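# Transfer processors from black trays to blue tray pockets

## Task

Using the squeeze-bulb vacuum pens as the lifting tool, take every processor out of the black trays and set each one lid-up into its own pocket of the blue trays, with no pocket holding two. A processor that is set down hard or struck hard does not count.

## Robot and tools

Robot: two arms, left_arm and right_arm, each ending in a two-finger parallel gripper. Scene frame: origin at table-top height, halfway between the nominal bases; +x points out over the table, +z points up, and left_arm is on the +y side (arm names are not image sides). Calibrated bases: left_arm at (-0.030, +0.455, 0) m, quat_wxyz (+1.000, 0, 0, +0.006); right_arm at (+0.009, -0.450, 0) m, quat_wxyz (+1.000, 0, 0, -0.011). A two-camera stand is fixed behind the arms. Loose objects may occasionally get a small push from outside.

Gripper: fingers point along its +z and close along its x. end_effector_position is the point between the pads; the fingertips extend 9.8 mm past it. The housing (117 mm along the closing direction, 68 mm wide) starts 39 mm behind that point. A block on a post sticks out about 13 cm toward the gripper's -y and rotates with it, so watch its clearance.

Frames: hand positions, quaternions, targets and wrist-camera poses are given in each arm's own base frame; the table and fixed cameras use the scene frame. Pose offsets run along that arm's base axes, and rotations pivot about its Hand target position. Printed positions can be wrong by a few cm, more at long reach.

execute_actions(actions, cameras): actions is a list of actions; each action is a list of 1 to 15 rows, one row per 1/30 s step; a short action repeats its final row until 15 steps. Every row has 18 numbers in [-1, 1], both arms in one row: left dx, dy, dz, rx, ry, rz, gripper position, force_limit, speed, then the same nine for the right. The six pose numbers are an offset from that arm's Hand target as it was when the action began (every row counts from that same start, not from the row before); 1.0 equals 0.6 m or 180 degrees, and rx, ry, rz form one rotation vector. Sending the same offset again moves further. All zeros for the pose means hold still. The three gripper numbers are absolute settings: position +1 fully open (81 mm), about -0.95 pads meet, -1 to grip; force_limit -1 about 28 N up to +1 about 75 N; speed -1 is 12 mm/s up to +1 at 115 mm/s. Always resend each gripper's current three values, since 0 is itself a command. Images come only for an empty actions list or when cameras names them (["all"], [] or names).

move(target, speed, blend, blocking, cameras): target is one 18-number row or a list of up to 15 rows, same layout and scale; every row is an offset from the Hand targets at the move's start, not from the previous row. The arm goes in a straight line toward it. speed: top path speed in m/s, 0.002 to 1 (default 0.25), one value or one per target; turning is capped at twice that in rad/s. blend: corner rounding in m for a list, 0 means stop at each target. blocking=false returns after about 0.5 s while the move continues. Paths do not avoid obstacles or the other arm, grippers lag and overshoot more when fast, and a move stops after 10 s. The result adds a "move:" line: done, off_target, moving, held or fault, plus limits=paced (pose clipped) or limits=held (steps withheld).

wait(seconds): 0 to 3600, sends nothing new; a running move continues. stop(): brakes the current move; fingers keep moving. zoom_image(camera, region): region [x0, y0, x1, y1] in pixels of that camera's latest image, at most 504 by 504. finished_scene(scene): ends the current scene (give its number); irreversible, so only call it when every processor is seated and stays put without the robot.

Cameras: cam_head_left, cam_head_right, cam_high, cam_low, cam_left_wrist, cam_right_wrist, all 896x504; wrist images may lag during motion.

Results: end_effector_position (m) and end_effector_quat_wxyz per arm; Hand target, the last commanded pose after clipping, from which new offsets count (the gripper may rest short of it; send the shortfall as an offset); Tool commands; is_grasped (1 only when an object stopped the fingers before the requested position; 0 while moving, at the target or pads closed); width_mm, pad gap; Joint velocities (can be omitted when all within noise); Flange force along the gripper's x y z, noisy and including held weight; step readings of position during execute_actions calls.

Control limits: orientation commands are clipped to within 32 degrees of the current measured orientation each step. A clearance check withholds commands bringing the arms too close, but fingers closing into the other arm are not stopped.

Avoid: more than 150 N outside force on an arm or contact torque at its load limit (142 N m for waist, shoulder and elbow, 35.6 N m for the three wrist joints) - either freezes that arm for 10 s. Arms are stiff, so aim only slightly past a contact, approach slowly, and back off to end a push. Never let processors drop, fly or fall off the table, do not release one while it moves, do not slam trays or fixed objects, and keep the arms from touching each other. Long loaded or stretched holds heat motors; a MOTOR HOT line warns before a 30 to 60 s brake stop.

Each tool is called after "Emit:" by a JSON object that holds its "op" and its "data".

## Session

Emit:
{"op": "execute_actions", "data": {"actions": []}}

Scene clock: 0.00 s.
left_arm: end_effector_position=(+0.7217, +0.2347, +0.2694) width_mm=80.9 is_grasped=0 end_effector_quat_wxyz=(+0.113, +0.298, +0.945, +0.075) | right_arm: end_effector_position=(+0.7736, +0.2539, +0.1311) width_mm=81.1 is_grasped=0 end_effector_quat_wxyz=(+0.140, +0.667, +0.729, -0.060)
Joint positions: left_arm=[0.51 0.624 0.677 0.063 -1.359 0.445] | right_arm=[0.578 1.13 1.15 0.302 -1.636 -0.476]
Joint velocities: within noise
Flange force (N): no reading
Hand target: left_arm +0.7217, +0.2347, +0.2694; +0.113, +0.298, +0.945, +0.075 | right_arm +0.7736, +0.2539, +0.1311; +0.140, +0.667, +0.729, -0.060
Tool commands: left_gripper/position=+0.996 left_gripper/force_limit=+1.0 left_gripper/speed=+1.0 right_gripper/position=+1.0 right_gripper/force_limit=+1.0 right_gripper/speed=+1.0

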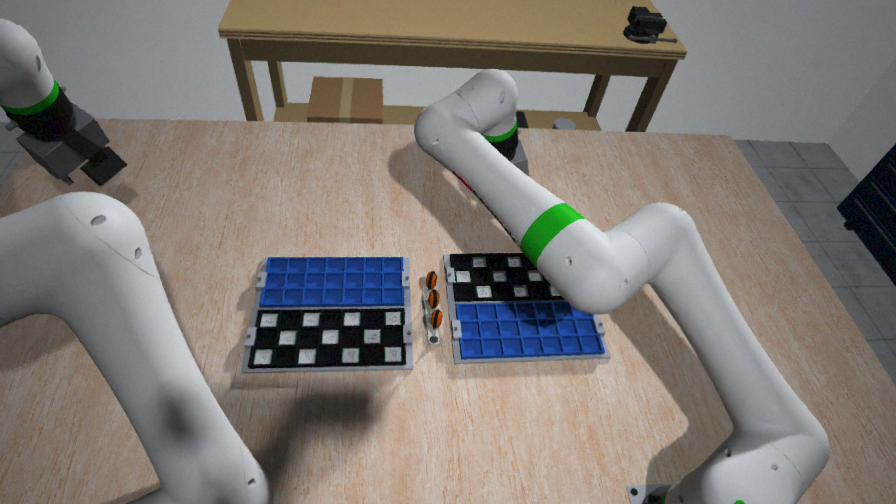

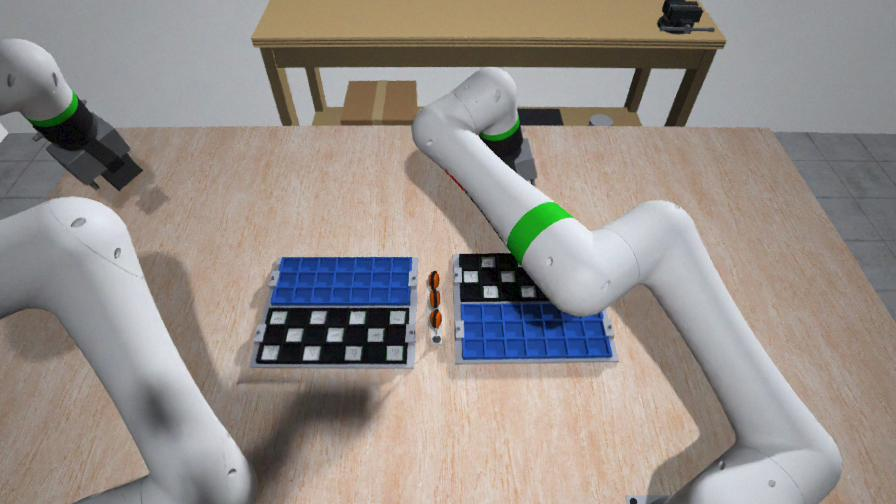

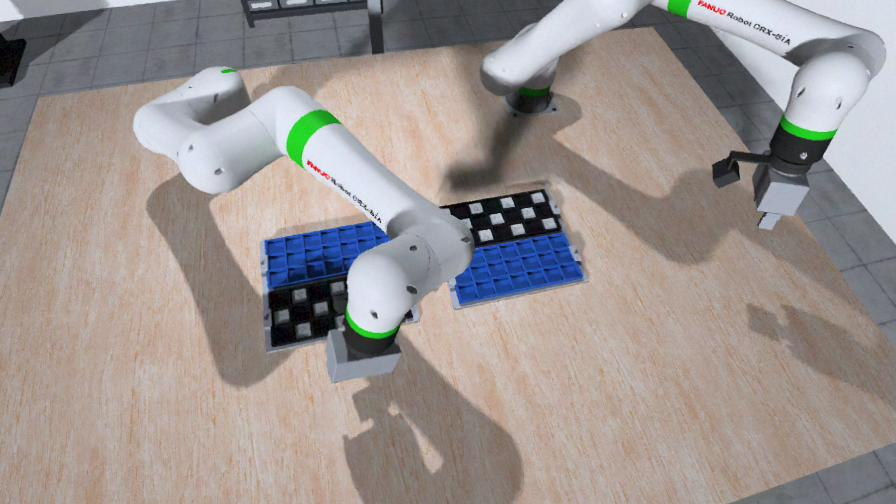

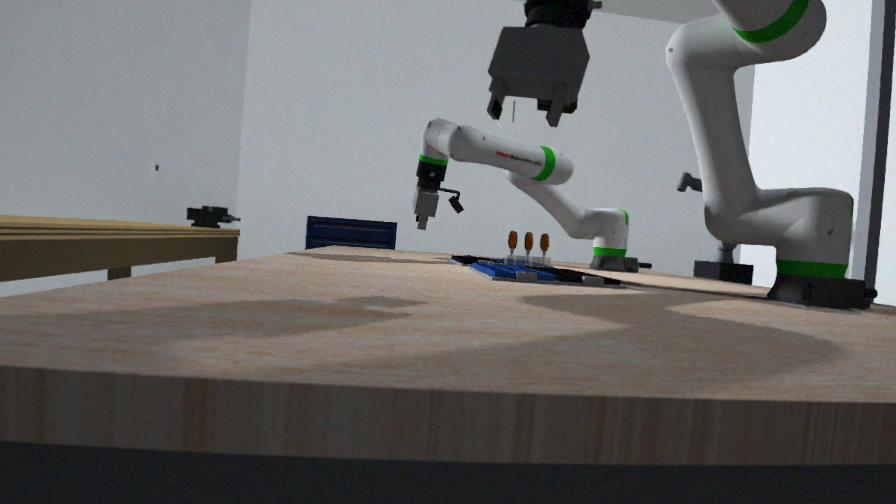

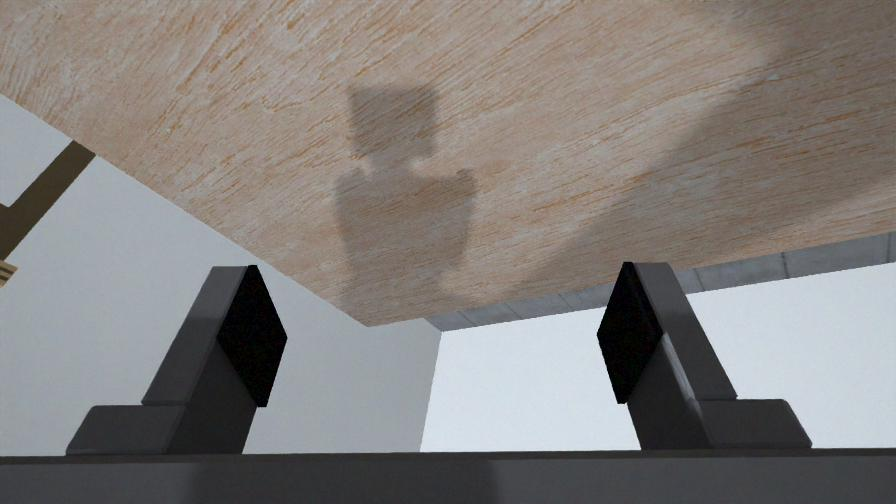

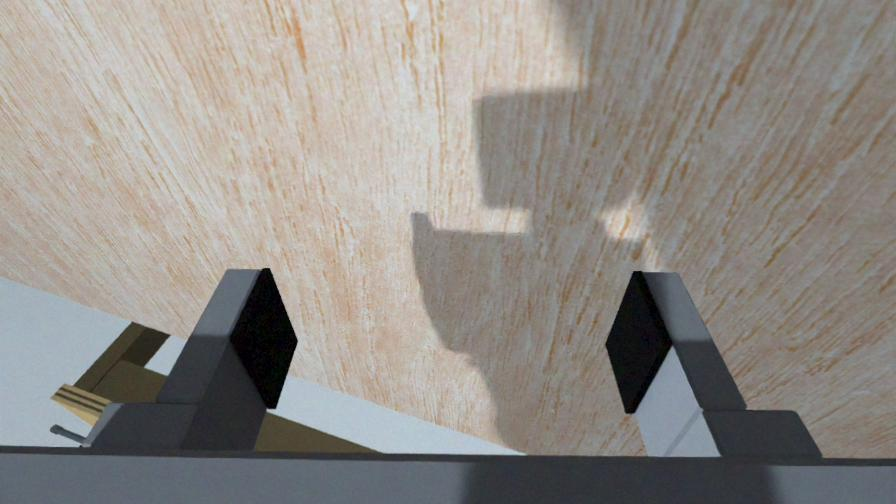

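Emit:
{"op": "zoom_image", "data": {"camera": "cam_head_left", "region": [220, 230, 440, 390]}}

Emit:
{"op": "zoom_image", "data": {"camera": "cam_head_right", "region": [400, 230, 640, 390]}}

Emit:
{"op": "zoom_image", "data": {"camera": "cam_high", "region": [240, 170, 620, 370]}}

Emit:
{"op": "zoom_image", "data": {"camera": "cam_low", "region": [430, 210, 650, 310]}}

Scaled by 2.291 from the camera's image (finer frame: 1280x720).

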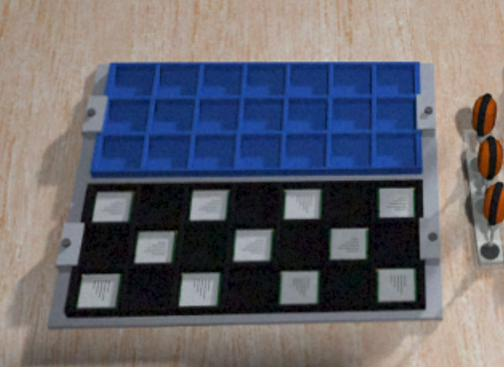

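Scaled by 2.100 from the camera's image (finer frame: 1280x720).

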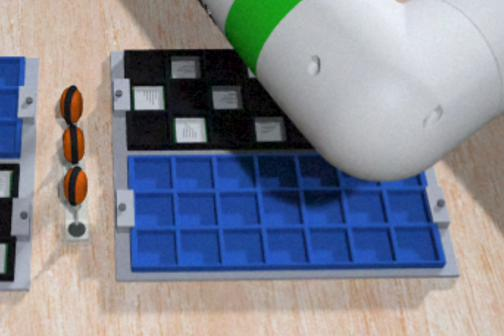

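Scaled by 1.326 from the camera's image (finer frame: 1280x720).

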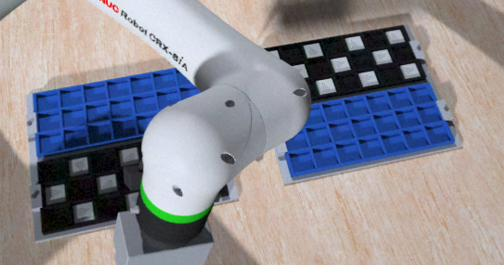

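Scaled by 2.291 from the camera's image (finer frame: 1280x720).

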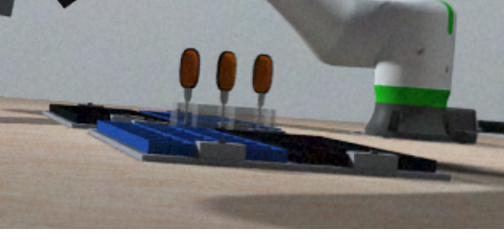

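Emit:
{"op": "move", "data": {"target": [[-0.408,-0.8258,0.134,0.0184,0.0882,-0.3074,1,1,1,-0.5617,-0.0737,0.365,0.09,0.0371,-0.0211,1,1,1]], "speed": 0.2, "cameras": ["all"]}}

Scene clock: 37.73 s.
left_arm: end_effector_position=(+0.4769, -0.2607, +0.3498) width_mm=81.0 is_grasped=0 end_effector_quat_wxyz=(+0.000, +0.711, +0.703, +0.000) | right_arm: end_effector_position=(+0.4366, +0.2097, +0.3501) width_mm=81.1 is_grasped=0 end_effector_quat_wxyz=(+0.000, +0.699, +0.715, +0.000)
Joint positions: left_arm=[-0.259 0.25 0.384 0 -1.704 0.247] | right_arm=[0.719 0.095 0.204 -0.001 -1.679 -0.697]
Flange force (N): left_arm=[2.0 -9.0 0.0] | right_arm=[-2.2 -5.1 1.7]
Hand target: left_arm +0.4769, -0.2608, +0.3498; +0.000, +0.711, +0.703, +0.000 | right_arm +0.4366, +0.2097, +0.3501; +0.000, +0.699, +0.715, +0.000
Off the commanded pose: left_arm 0.000 m, 0 deg | right_arm 0.000 m, 0 deg.
move: done
cam_left_wrist: T_world_to_cam=[[0.00512, 0.99996, 0.00785, 0.24937], [0.72981, -0.0091, 0.68359, -0.56825], [0.68363, 0.00223, -0.72982, 0.02855]] pos_world=[0.39392, -0.25459, 0.40733]
cam_right_wrist: T_world_to_cam=[[-0.00801, 0.99979, -0.01881, -0.19621], [0.74534, 0.01851, 0.66643, -0.54471], [0.66664, -0.00868, -0.74533, 0.07224]] pos_world=[0.35626, 0.20688, 0.41316]

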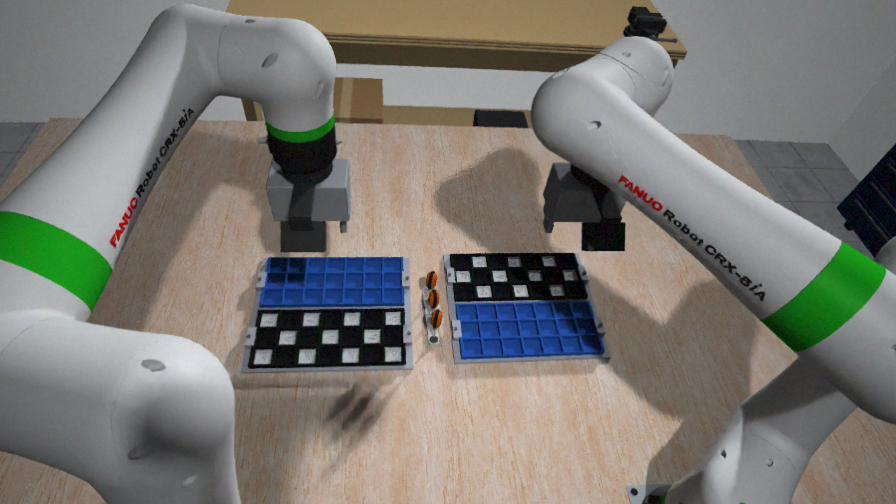

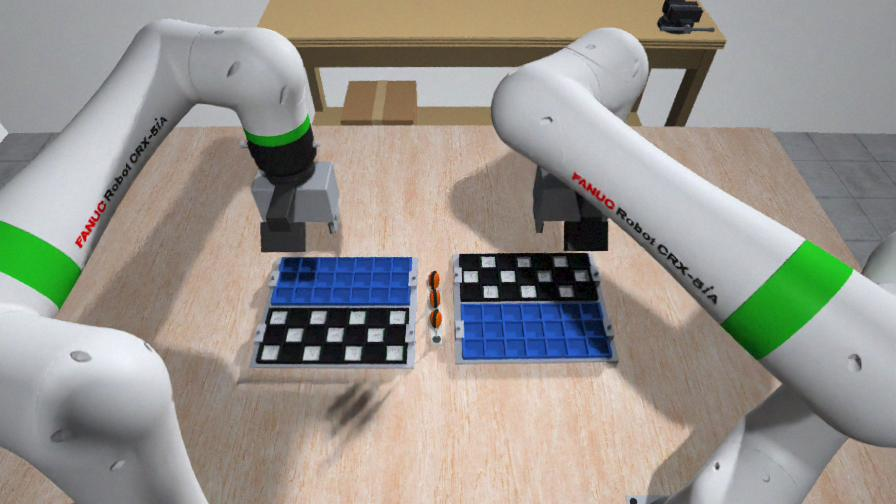

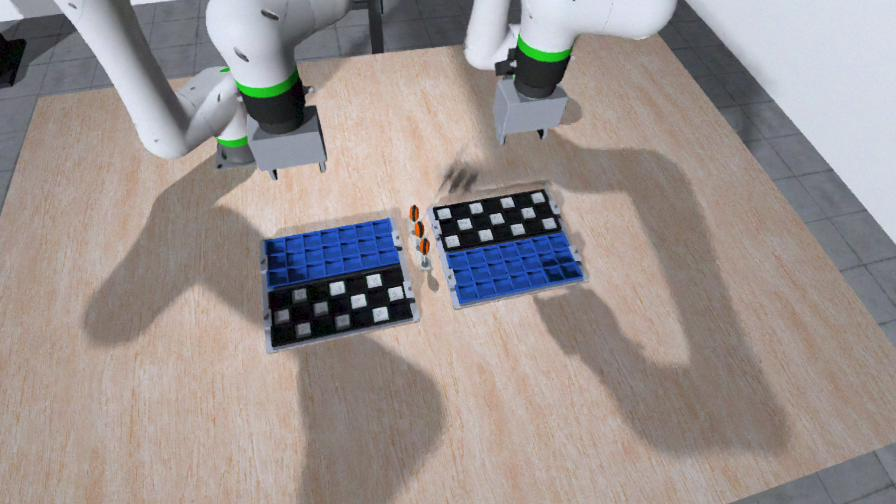

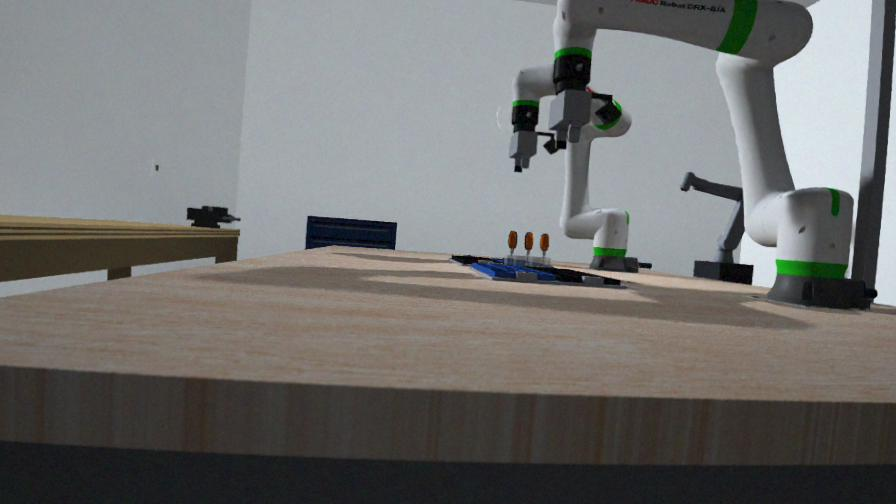

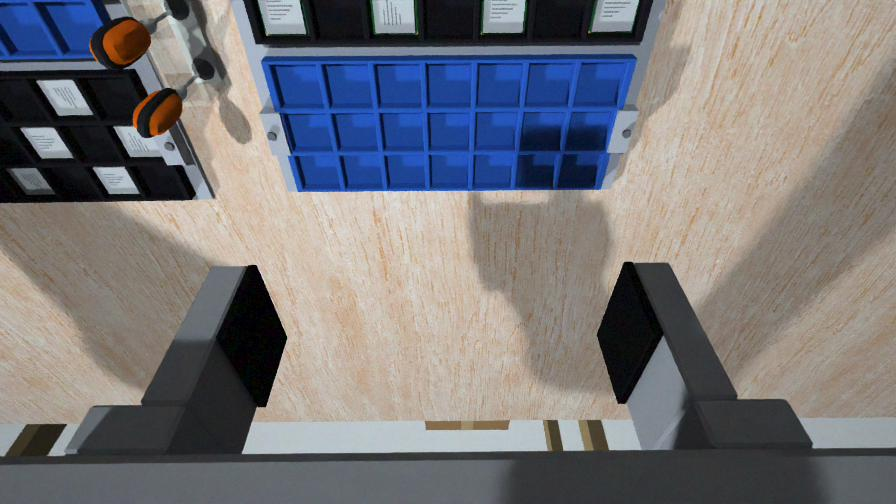

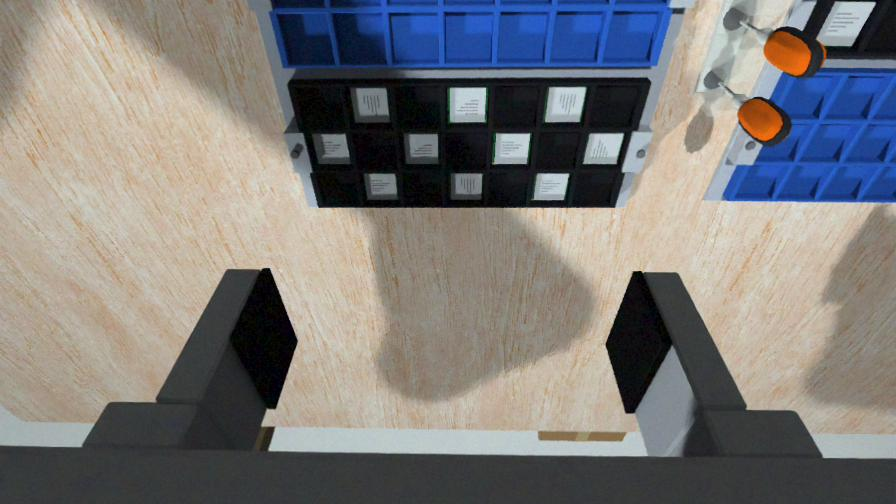

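Emit:
{"op": "move", "data": {"target": [[-0.225,0.1,0,0,0,0,1,1,1,-0.261,0.3755,-0.1,0,0,0,1,1,1]], "speed": 0.2, "cameras": ["cam_left_wrist","cam_right_wrist","cam_low"]}}

Emit:
{"op": "zoom_image", "data": {"camera": "cam_right_wrist", "region": [300, 0, 600, 300]}}

Emit:
{"op": "zoom_image", "data": {"camera": "cam_low", "region": [460, 210, 610, 310]}}

Scene clock: 95.37 s.
left_arm: end_effector_position=(+0.3419, -0.2008, +0.3498) width_mm=81.0 is_grasped=0 end_effector_quat_wxyz=(+0.000, +0.711, +0.703, +0.000) | right_arm: end_effector_position=(+0.2800, +0.4349, +0.2901) width_mm=81.1 is_grasped=0 end_effector_quat_wxyz=(+0.000, +0.699, +0.715, +0.000)
Joint positions: left_arm=[-0.197 -0.129 -0.017 0 -1.682 0.186] | right_arm=[1.253 0.173 0.152 0 -1.549 -1.23]
Flange force (N): left_arm=[-0.6 -5.0 0.4] | right_arm=[-3.5 -2.4 0.6]
Hand target: left_arm +0.3419, -0.2008, +0.3498; +0.000, +0.711, +0.703, +0.000 | right_arm +0.2800, +0.4350, +0.2901; +0.000, +0.699, +0.715, +0.000
Off the commanded pose: left_arm 0.000 m, 0 deg | right_arm 0.000 m, 0 deg.
move: done
cam_left_wrist: T_world_to_cam=[[0.00519, 0.99996, 0.00778, 0.19017], [0.72986, -0.0091, 0.68354, -0.46917], [0.68358, 0.00213, -0.72987, 0.12072]] pos_world=[0.25892, -0.19469, 0.40733]
cam_right_wrist: T_world_to_cam=[[-0.00793, 0.99979, -0.01874, -0.42388], [0.74529, 0.0184, 0.66648, -0.39228], [0.66669, -0.00868, -0.74529, 0.13386]] pos_world=[0.19976, 0.43218, 0.35326]
Images, in order (width x height): cam_low 896x504, cam_left_wrist 896x504, cam_right_wrist 896x504.

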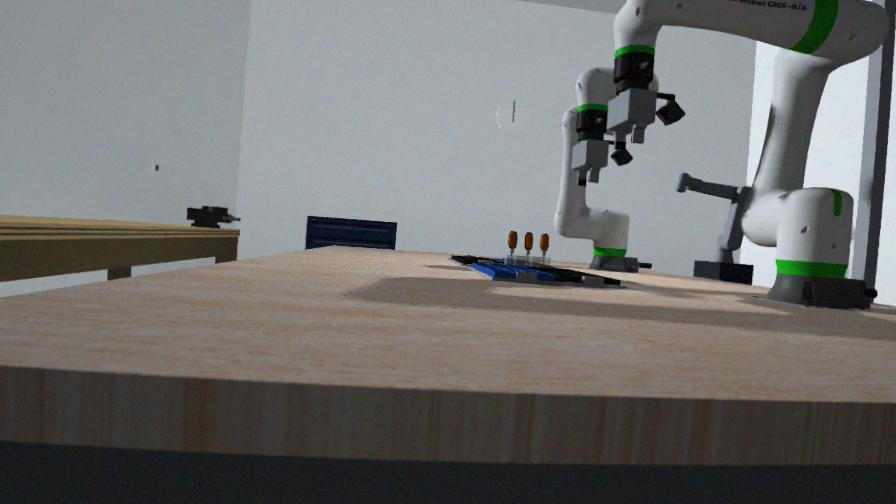

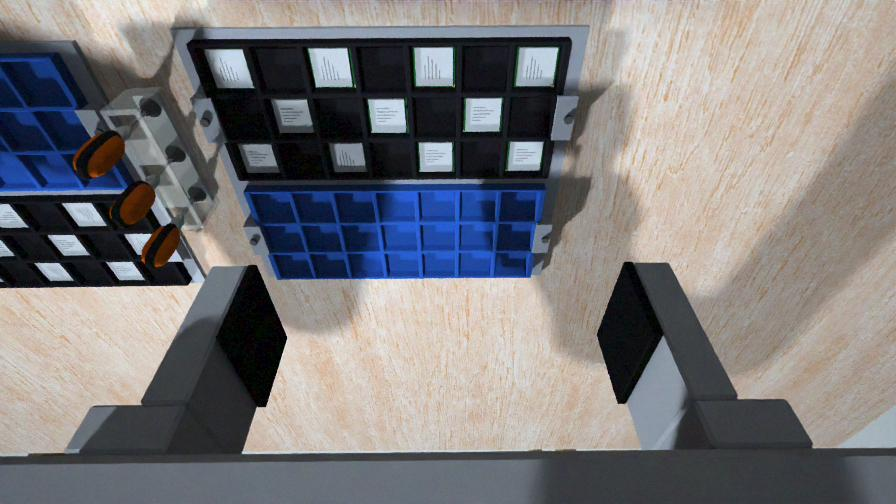

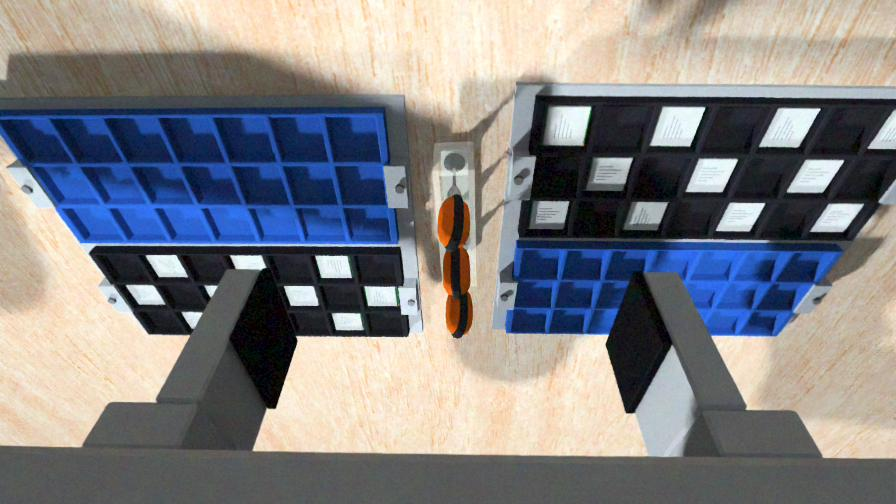

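Scaled by 1.680 from the camera's image (finer frame: 1280x720).

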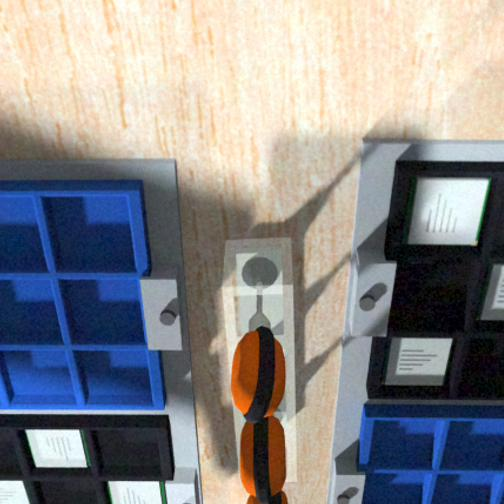

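Scaled by 3.360 from the camera's image (finer frame: 1280x720).

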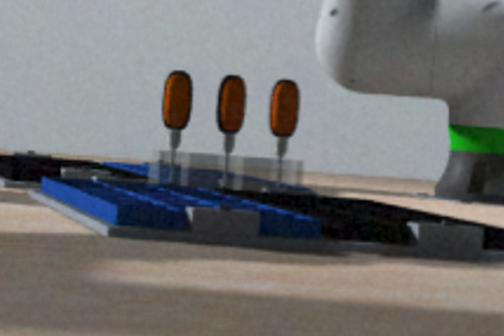

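Emit:
{"op": "move", "data": {"target": [[0,0,0,0,0,0,1,1,1,0.203,-0.0005,-0.19,0,0,0,1,1,1],[0,0,0,0,0,0,1,1,1,0.203,-0.0005,-0.328,0,0,0,1,1,1]], "speed": [0.2,0.1], "cameras": ["cam_left_wrist","cam_right_wrist","cam_low"]}}

Emit:
{"op": "zoom_image", "data": {"camera": "cam_low", "region": [460, 180, 610, 280]}}

Scene clock: 111.80 s.
left_arm: end_effector_position=(+0.3419, -0.2008, +0.3498) width_mm=81.0 is_grasped=0 end_effector_quat_wxyz=(+0.000, +0.711, +0.703, +0.000) | right_arm: end_effector_position=(+0.4018, +0.4347, +0.0933) width_mm=81.1 is_grasped=0 end_effector_quat_wxyz=(+0.000, +0.699, +0.715, +0.000)
Joint positions: left_arm=[-0.197 -0.129 -0.017 0 -1.682 0.186] | right_arm=[1.046 0.46 0.055 -0.001 -1.165 -1.023]
Flange force (N): left_arm=[0.0 -6.2 0.7] | right_arm=[-3.2 -3.0 -2.0]
Hand target: left_arm +0.3419, -0.2008, +0.3498; +0.000, +0.711, +0.703, +0.000 | right_arm +0.4018, +0.4347, +0.0933; +0.000, +0.699, +0.715, +0.000
Off the commanded pose: left_arm 0.000 m, 0 deg | right_arm 0.000 m, 0 deg.
move: done
cam_left_wrist: T_world_to_cam=[[0.00519, 0.99996, 0.00778, 0.19007], [0.72986, -0.0091, 0.68354, -0.46917], [0.68358, 0.00213, -0.72987, 0.12072]] pos_world=[0.25892, -0.19459, 0.40733]
cam_right_wrist: T_world_to_cam=[[-0.008, 0.99979, -0.01867, -0.42629], [0.74534, 0.01841, 0.66643, -0.35182], [0.66664, -0.00858, -0.74533, -0.09398]] pos_world=[0.32146, 0.43188, 0.15646]
Images, in order (width x height): cam_low 896x504, cam_left_wrist 896x504, cam_right_wrist 896x504.

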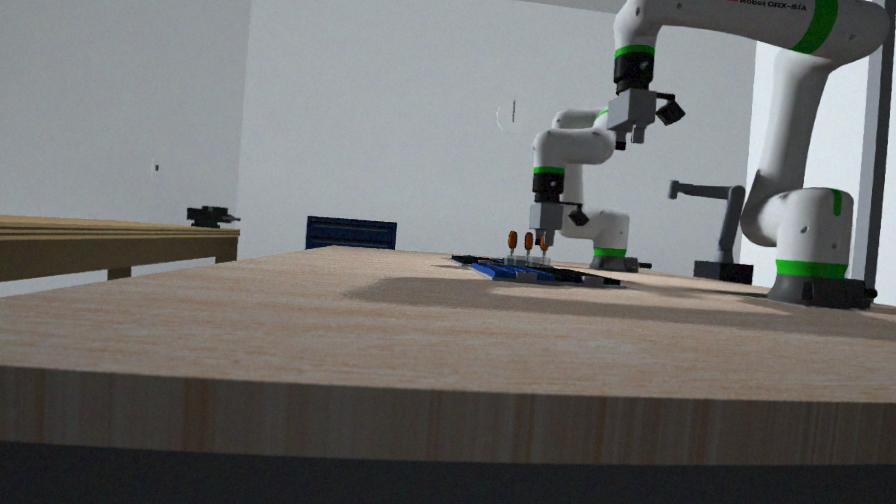

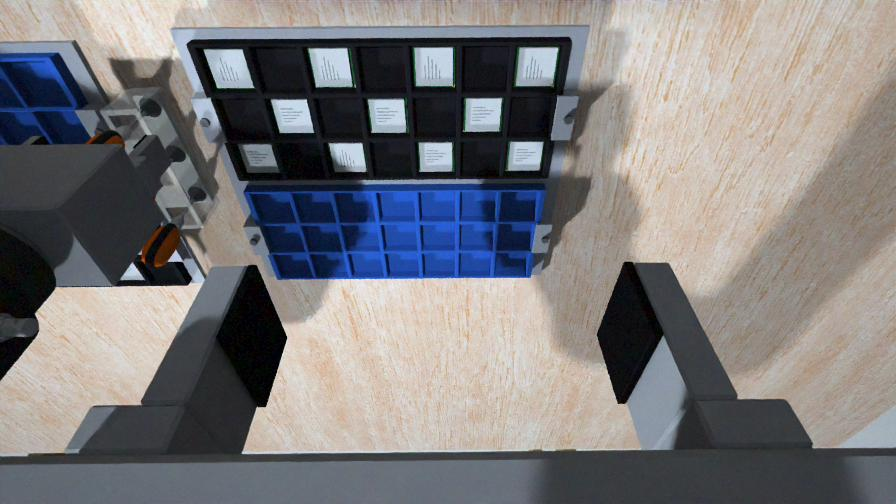

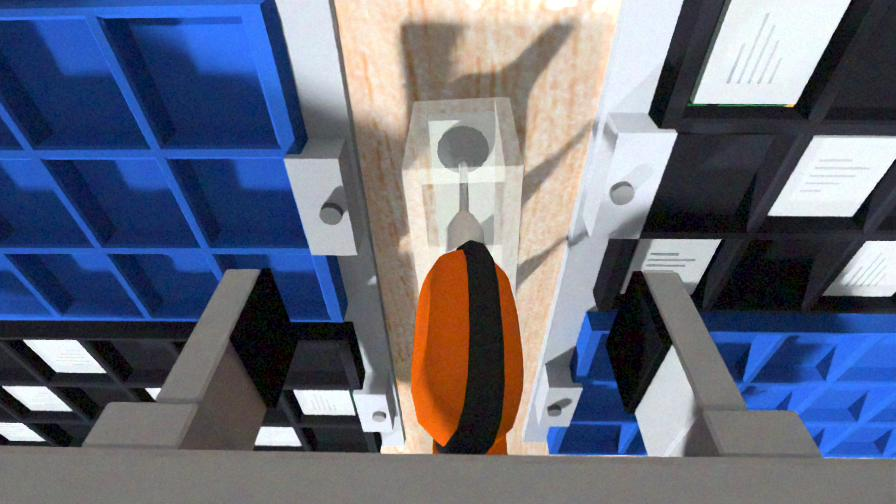

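Scaled by 3.360 from the camera's image (finer frame: 1280x720).

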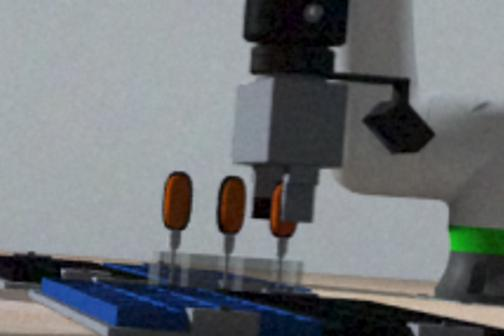

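Emit:
{"op": "move", "data": {"target": [[0,0,0,0,0,0,1,1,1,0,0.0067,0,0,0,0,1,1,1],[0,0,0,0,0,0,1,1,1,0,0.0067,0,0,0,0,-1,-1,-0.5]], "speed": 0.1, "cameras": ["cam_right_wrist","cam_low"]}}

Emit:
{"op": "zoom_image", "data": {"camera": "cam_low", "region": [460, 180, 610, 280]}}

Scene clock: 122.10 s.
left_arm: end_effector_position=(+0.3419, -0.2008, +0.3498) width_mm=81.0 is_grasped=0 end_effector_quat_wxyz=(+0.000, +0.711, +0.703, +0.000) | right_arm: end_effector_position=(+0.4018, +0.4387, +0.0933) width_mm=13.8 is_grasped=1 end_effector_quat_wxyz=(+0.000, +0.699, +0.715, +0.000)
Joint positions: left_arm=[-0.197 -0.129 -0.017 0 -1.682 0.186] | right_arm=[1.049 0.467 0.065 -0.001 -1.168 -1.027]
Flange force (N): left_arm=[-0.5 -6.4 0.6] | right_arm=[-4.4 -3.8 -1.9]
Hand target: left_arm +0.3419, -0.2008, +0.3498; +0.000, +0.711, +0.703, +0.000 | right_arm +0.4018, +0.4387, +0.0933; +0.000, +0.699, +0.715, +0.000
Off the commanded pose: left_arm 0.000 m, 0 deg | right_arm 0.000 m, 0 deg.
move: done
cam_right_wrist: T_world_to_cam=[[-0.00801, 0.99979, -0.01881, -0.43027], [0.74529, 0.01851, 0.66648, -0.35193], [0.66669, -0.00868, -0.74529, -0.09392]] pos_world=[0.32146, 0.43588, 0.15646]
Images, in order (width x height): cam_low 896x504, cam_right_wrist 896x504.

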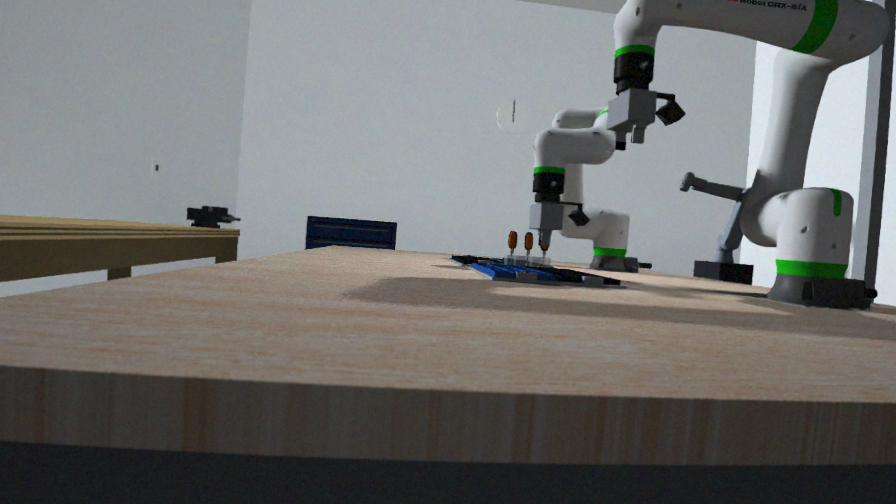

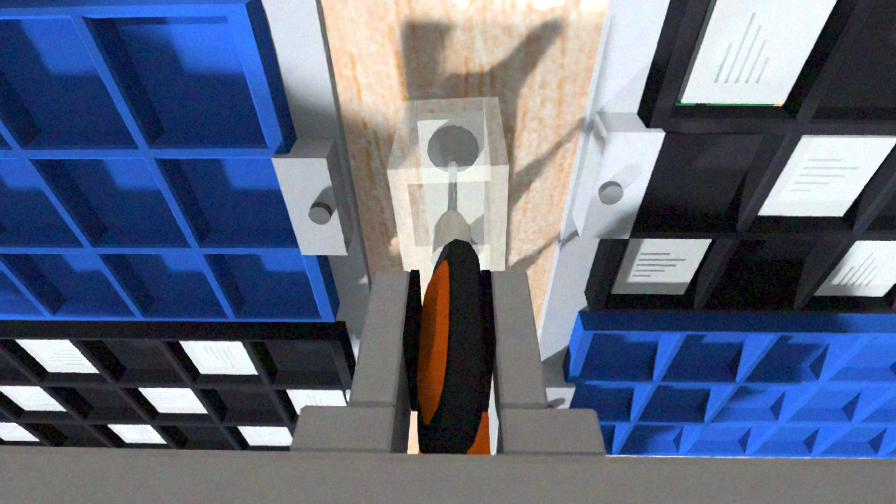

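Scaled by 3.360 from the camera's image (finer frame: 1280x720).

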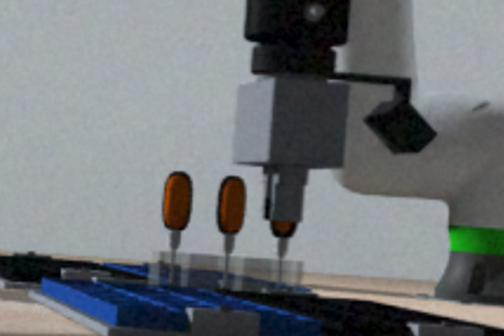

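Emit:
{"op": "execute_actions", "data": {"actions": [[[0,0,0,0,0,0,1,1,1,0,0,0,0,0,0,-0.52,-1,-0.5]]]}}

Emit:
{"op": "execute_actions", "data": {"actions": [[[0,0,0,0,0,0,1,1,1,0,0,0,0,0,0,-0.42,-1,-0.5]]], "cameras": ["cam_right_wrist"]}}

Scene clock: 128.27 s.
left_arm: end_effector_position=(+0.3419, -0.2008, +0.3498) width_mm=81.0 is_grasped=0 end_effector_quat_wxyz=(+0.000, +0.711, +0.703, +0.000) | right_arm: end_effector_position=(+0.4018, +0.4387, +0.0933) width_mm=17.9 is_grasped=0 end_effector_quat_wxyz=(+0.000, +0.699, +0.715, +0.000)
Joint positions: left_arm=[-0.197 -0.129 -0.017 0 -1.682 0.186] | right_arm=[1.049 0.467 0.065 -0.001 -1.168 -1.027]
Flange force (N): left_arm=[0.0 -5.8 0.8] | right_arm=[-4.3 -3.8 -1.7]
Hand target: left_arm +0.3419, -0.2008, +0.3498; +0.000, +0.711, +0.703, +0.000 | right_arm +0.4018, +0.4387, +0.0933; +0.000, +0.699, +0.715, +0.000
Off the commanded pose: left_arm 0.000 m, 0 deg | right_arm 0.000 m, 0 deg.
Step readings (end_effector_position of left_arm | right_arm):
0: (+0.3419, -0.2008, +0.3498) | (+0.4018, +0.4387, +0.0933)
1: (+0.3419, -0.2008, +0.3498) | (+0.4018, +0.4387, +0.0933)
2: (+0.3419, -0.2008, +0.3498) | (+0.4018, +0.4387, +0.0933)
4: (+0.3419, -0.2008, +0.3498) | (+0.4018, +0.4387, +0.0933)
8: (+0.3419, -0.2008, +0.3498) | (+0.4018, +0.4387, +0.0933)
15: (+0.3419, -0.2008, +0.3498) | (+0.4018, +0.4387, +0.0933)

Scene clock: 128.97 s.
left_arm: end_effector_position=(+0.3419, -0.2008, +0.3498) width_mm=81.0 is_grasped=0 end_effector_quat_wxyz=(+0.000, +0.711, +0.703, +0.000) | right_arm: end_effector_position=(+0.4018, +0.4387, +0.0933) width_mm=22.1 is_grasped=0 end_effector_quat_wxyz=(+0.000, +0.699, +0.715, +0.000)
Joint positions: left_arm=[-0.197 -0.129 -0.017 0 -1.682 0.186] | right_arm=[1.049 0.467 0.065 -0.001 -1.168 -1.027]
Flange force (N): left_arm=[-0.3 -5.5 1.1] | right_arm=[-4.5 -4.2 -1.9]
Hand target: left_arm +0.3419, -0.2008, +0.3498; +0.000, +0.711, +0.703, +0.000 | right_arm +0.4018, +0.4387, +0.0933; +0.000, +0.699, +0.715, +0.000
Off the commanded pose: left_arm 0.000 m, 0 deg | right_arm 0.000 m, 0 deg.
Step readings (end_effector_position of left_arm | right_arm):
0: (+0.3419, -0.2008, +0.3498) | (+0.4018, +0.4387, +0.0933)
1: (+0.3419, -0.2008, +0.3498) | (+0.4018, +0.4387, +0.0933)
2: (+0.3419, -0.2008, +0.3498) | (+0.4018, +0.4387, +0.0933)
4: (+0.3419, -0.2008, +0.3498) | (+0.4018, +0.4387, +0.0933)
8: (+0.3419, -0.2008, +0.3498) | (+0.4018, +0.4387, +0.0933)
15: (+0.3419, -0.2008, +0.3498) | (+0.4018, +0.4387, +0.0933)
cam_right_wrist: T_world_to_cam=[[-0.00801, 0.99979, -0.01881, -0.43027], [0.74529, 0.01851, 0.66648, -0.35193], [0.66669, -0.00868, -0.74529, -0.09392]] pos_world=[0.32146, 0.43588, 0.15646]

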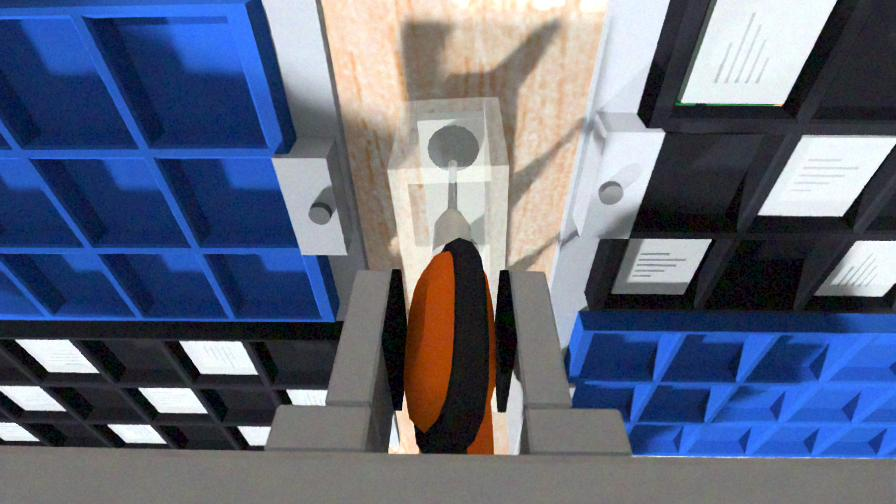

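Emit:
{"op": "move", "data": {"target": [[0,0,0,0,0,0,1,1,1,0,0,0,0,0,0,-0.56,-1,-0.5],[0,0,0,0,0,0,1,1,1,0,0,0.04,0,0,0,-0.56,-1,-0.5]], "speed": 0.08, "cameras": ["cam_right_wrist"]}}

Emit:
{"op": "zoom_image", "data": {"camera": "cam_right_wrist", "region": [350, 100, 600, 350]}}

Scene clock: 140.10 s.
left_arm: end_effector_position=(+0.3419, -0.2008, +0.3498) width_mm=81.0 is_grasped=0 end_effector_quat_wxyz=(+0.000, +0.711, +0.703, +0.000) | right_arm: end_effector_position=(+0.4018, +0.4387, +0.1173) width_mm=16.3 is_grasped=0 end_effector_quat_wxyz=(+0.000, +0.699, +0.715, +0.000)
Joint positions: left_arm=[-0.197 -0.129 -0.017 0 -1.682 0.186] | right_arm=[1.049 0.445 0.094 -0.001 -1.219 -1.027]
Flange force (N): left_arm=[0.2 -5.7 1.1] | right_arm=[-3.9 -3.3 -1.7]
Hand target: left_arm +0.3419, -0.2008, +0.3498; +0.000, +0.711, +0.703, +0.000 | right_arm +0.4018, +0.4387, +0.1173; +0.000, +0.699, +0.715, +0.000
Off the commanded pose: left_arm 0.000 m, 0 deg | right_arm 0.000 m, 0 deg.
move: done
cam_right_wrist: T_world_to_cam=[[-0.00801, 0.99979, -0.01881, -0.42982], [0.74534, 0.01851, 0.66643, -0.36786], [0.66664, -0.00868, -0.74533, -0.07608]] pos_world=[0.32146, 0.43588, 0.18036]

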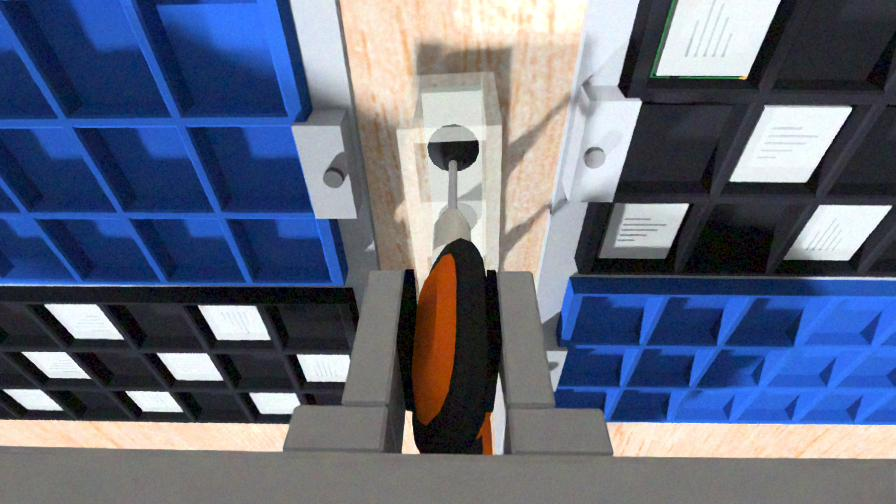

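Scaled by 2.016 from the camera's image (finer frame: 1280x720).

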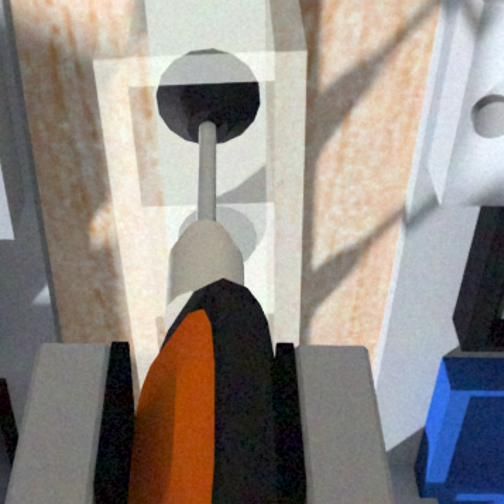

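Emit:
{"op": "move", "data": {"target": [[0,0,0,0,0,0,1,1,1,0,0,0.088,0,0,0,-0.56,-1,-0.5],[0,0,0,0,0,0,1,1,1,0.2062,-0.2112,0.055,0,0,0,-0.56,-1,-0.5]], "speed": [0.1,0.15], "blend": [0.02,0], "cameras": ["cam_right_wrist","cam_head_left"]}}

Emit:
{"op": "zoom_image", "data": {"camera": "cam_right_wrist", "region": [300, 50, 600, 300]}}

Scene clock: 160.70 s.
left_arm: end_effector_position=(+0.3419, -0.2008, +0.3498) width_mm=81.0 is_grasped=0 end_effector_quat_wxyz=(+0.000, +0.711, +0.703, +0.000) | right_arm: end_effector_position=(+0.5255, +0.3120, +0.1503) width_mm=16.3 is_grasped=0 end_effector_quat_wxyz=(+0.000, +0.699, +0.715, +0.000)
Joint positions: left_arm=[-0.197 -0.129 -0.017 0 -1.682 0.186] | right_arm=[0.75 0.46 0.196 -0.001 -1.306 -0.727]
Flange force (N): left_arm=[-0.6 -5.8 1.3] | right_arm=[-3.0 -4.6 -1.1]
Hand target: left_arm +0.3419, -0.2008, +0.3498; +0.000, +0.711, +0.703, +0.000 | right_arm +0.5255, +0.3120, +0.1503; +0.000, +0.699, +0.715, +0.000
Off the commanded pose: left_arm 0.000 m, 0 deg | right_arm 0.000 m, 0 deg.
move: done
cam_right_wrist: T_world_to_cam=[[-0.008, 0.99979, -0.01881, -0.30153], [0.74524, 0.01851, 0.66653, -0.47976], [0.66674, -0.00868, -0.74524, -0.13504]] pos_world=[0.44516, 0.30918, 0.21346]
Images, in order (width x height): cam_head_left 896x504, cam_right_wrist 896x504.

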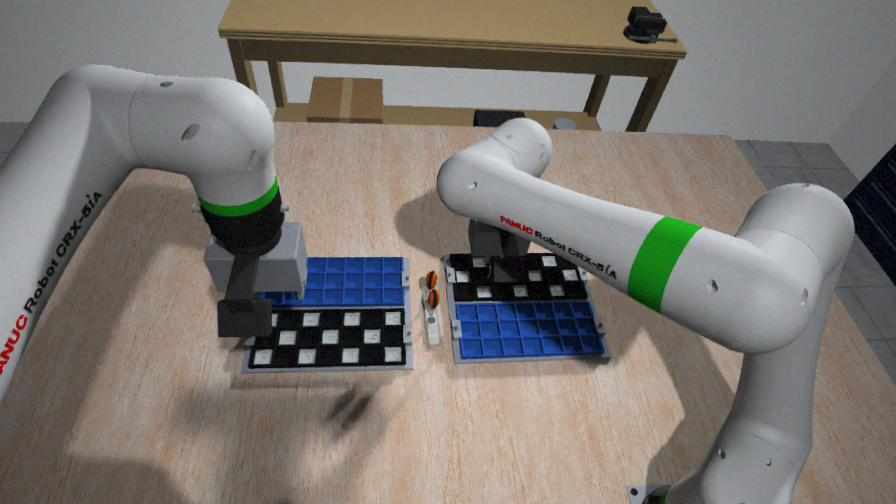

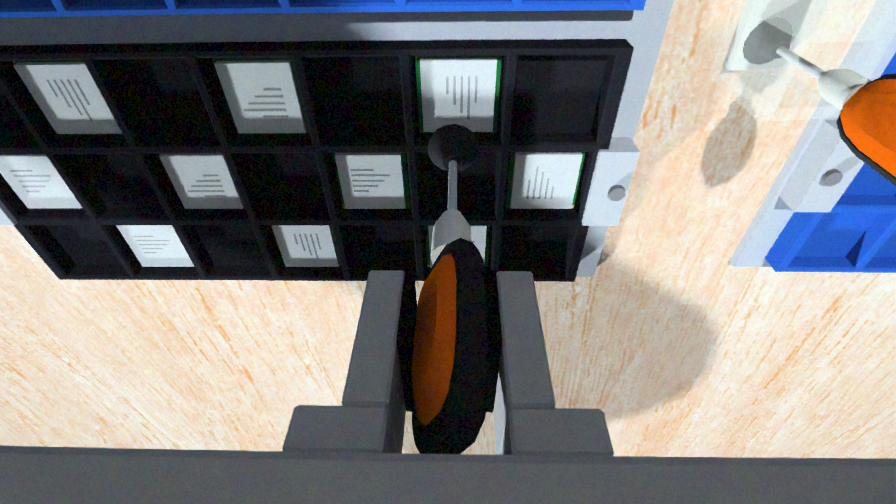

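Scaled by 1.680 from the camera's image (finer frame: 1280x720).

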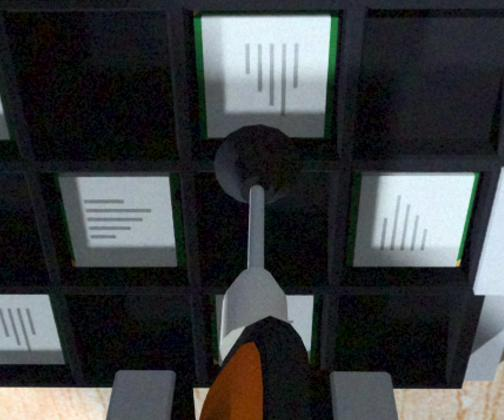

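Emit:
{"op": "move", "data": {"target": [[0,0,0,0,0,0,1,1,1,0.001,0.0025,-0.0589,0,0,0,-0.56,-1,-0.5]], "speed": 0.1, "cameras": ["cam_right_wrist"]}}

Emit:
{"op": "zoom_image", "data": {"camera": "cam_right_wrist", "region": [350, 50, 600, 250]}}

Scene clock: 168.23 s.
left_arm: end_effector_position=(+0.3419, -0.2008, +0.3498) width_mm=81.0 is_grasped=0 end_effector_quat_wxyz=(+0.000, +0.711, +0.703, +0.000) | right_arm: end_effector_position=(+0.5261, +0.3135, +0.1150) width_mm=16.3 is_grasped=0 end_effector_quat_wxyz=(+0.000, +0.699, +0.715, +0.000)
Joint positions: left_arm=[-0.197 -0.129 -0.017 0 -1.682 0.186] | right_arm=[0.751 0.489 0.152 -0.001 -1.233 -0.728]
Flange force (N): left_arm=[-0.7 -5.6 0.8] | right_arm=[-3.4 -5.9 -1.6]
Hand target: left_arm +0.3419, -0.2008, +0.3498; +0.000, +0.711, +0.703, +0.000 | right_arm +0.5261, +0.3135, +0.1150; +0.000, +0.699, +0.715, +0.000
Off the commanded pose: left_arm 0.000 m, 0 deg | right_arm 0.000 m, 0 deg.
move: done
cam_right_wrist: T_world_to_cam=[[-0.00793, 0.9998, -0.0186, -0.30377], [0.74534, 0.01831, 0.66643, -0.4566], [0.66664, -0.00858, -0.74533, -0.16178]] pos_world=[0.44576, 0.31068, 0.17806]

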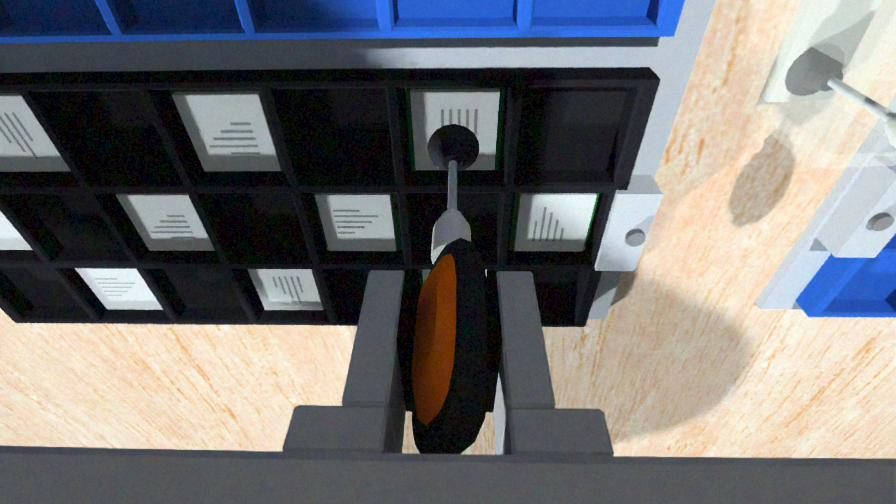

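Scaled by 2.016 from the camera's image (finer frame: 1280x720).

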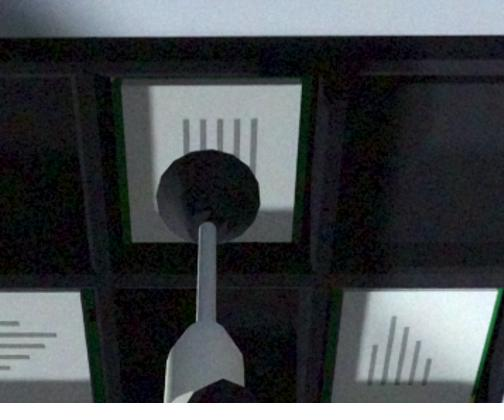

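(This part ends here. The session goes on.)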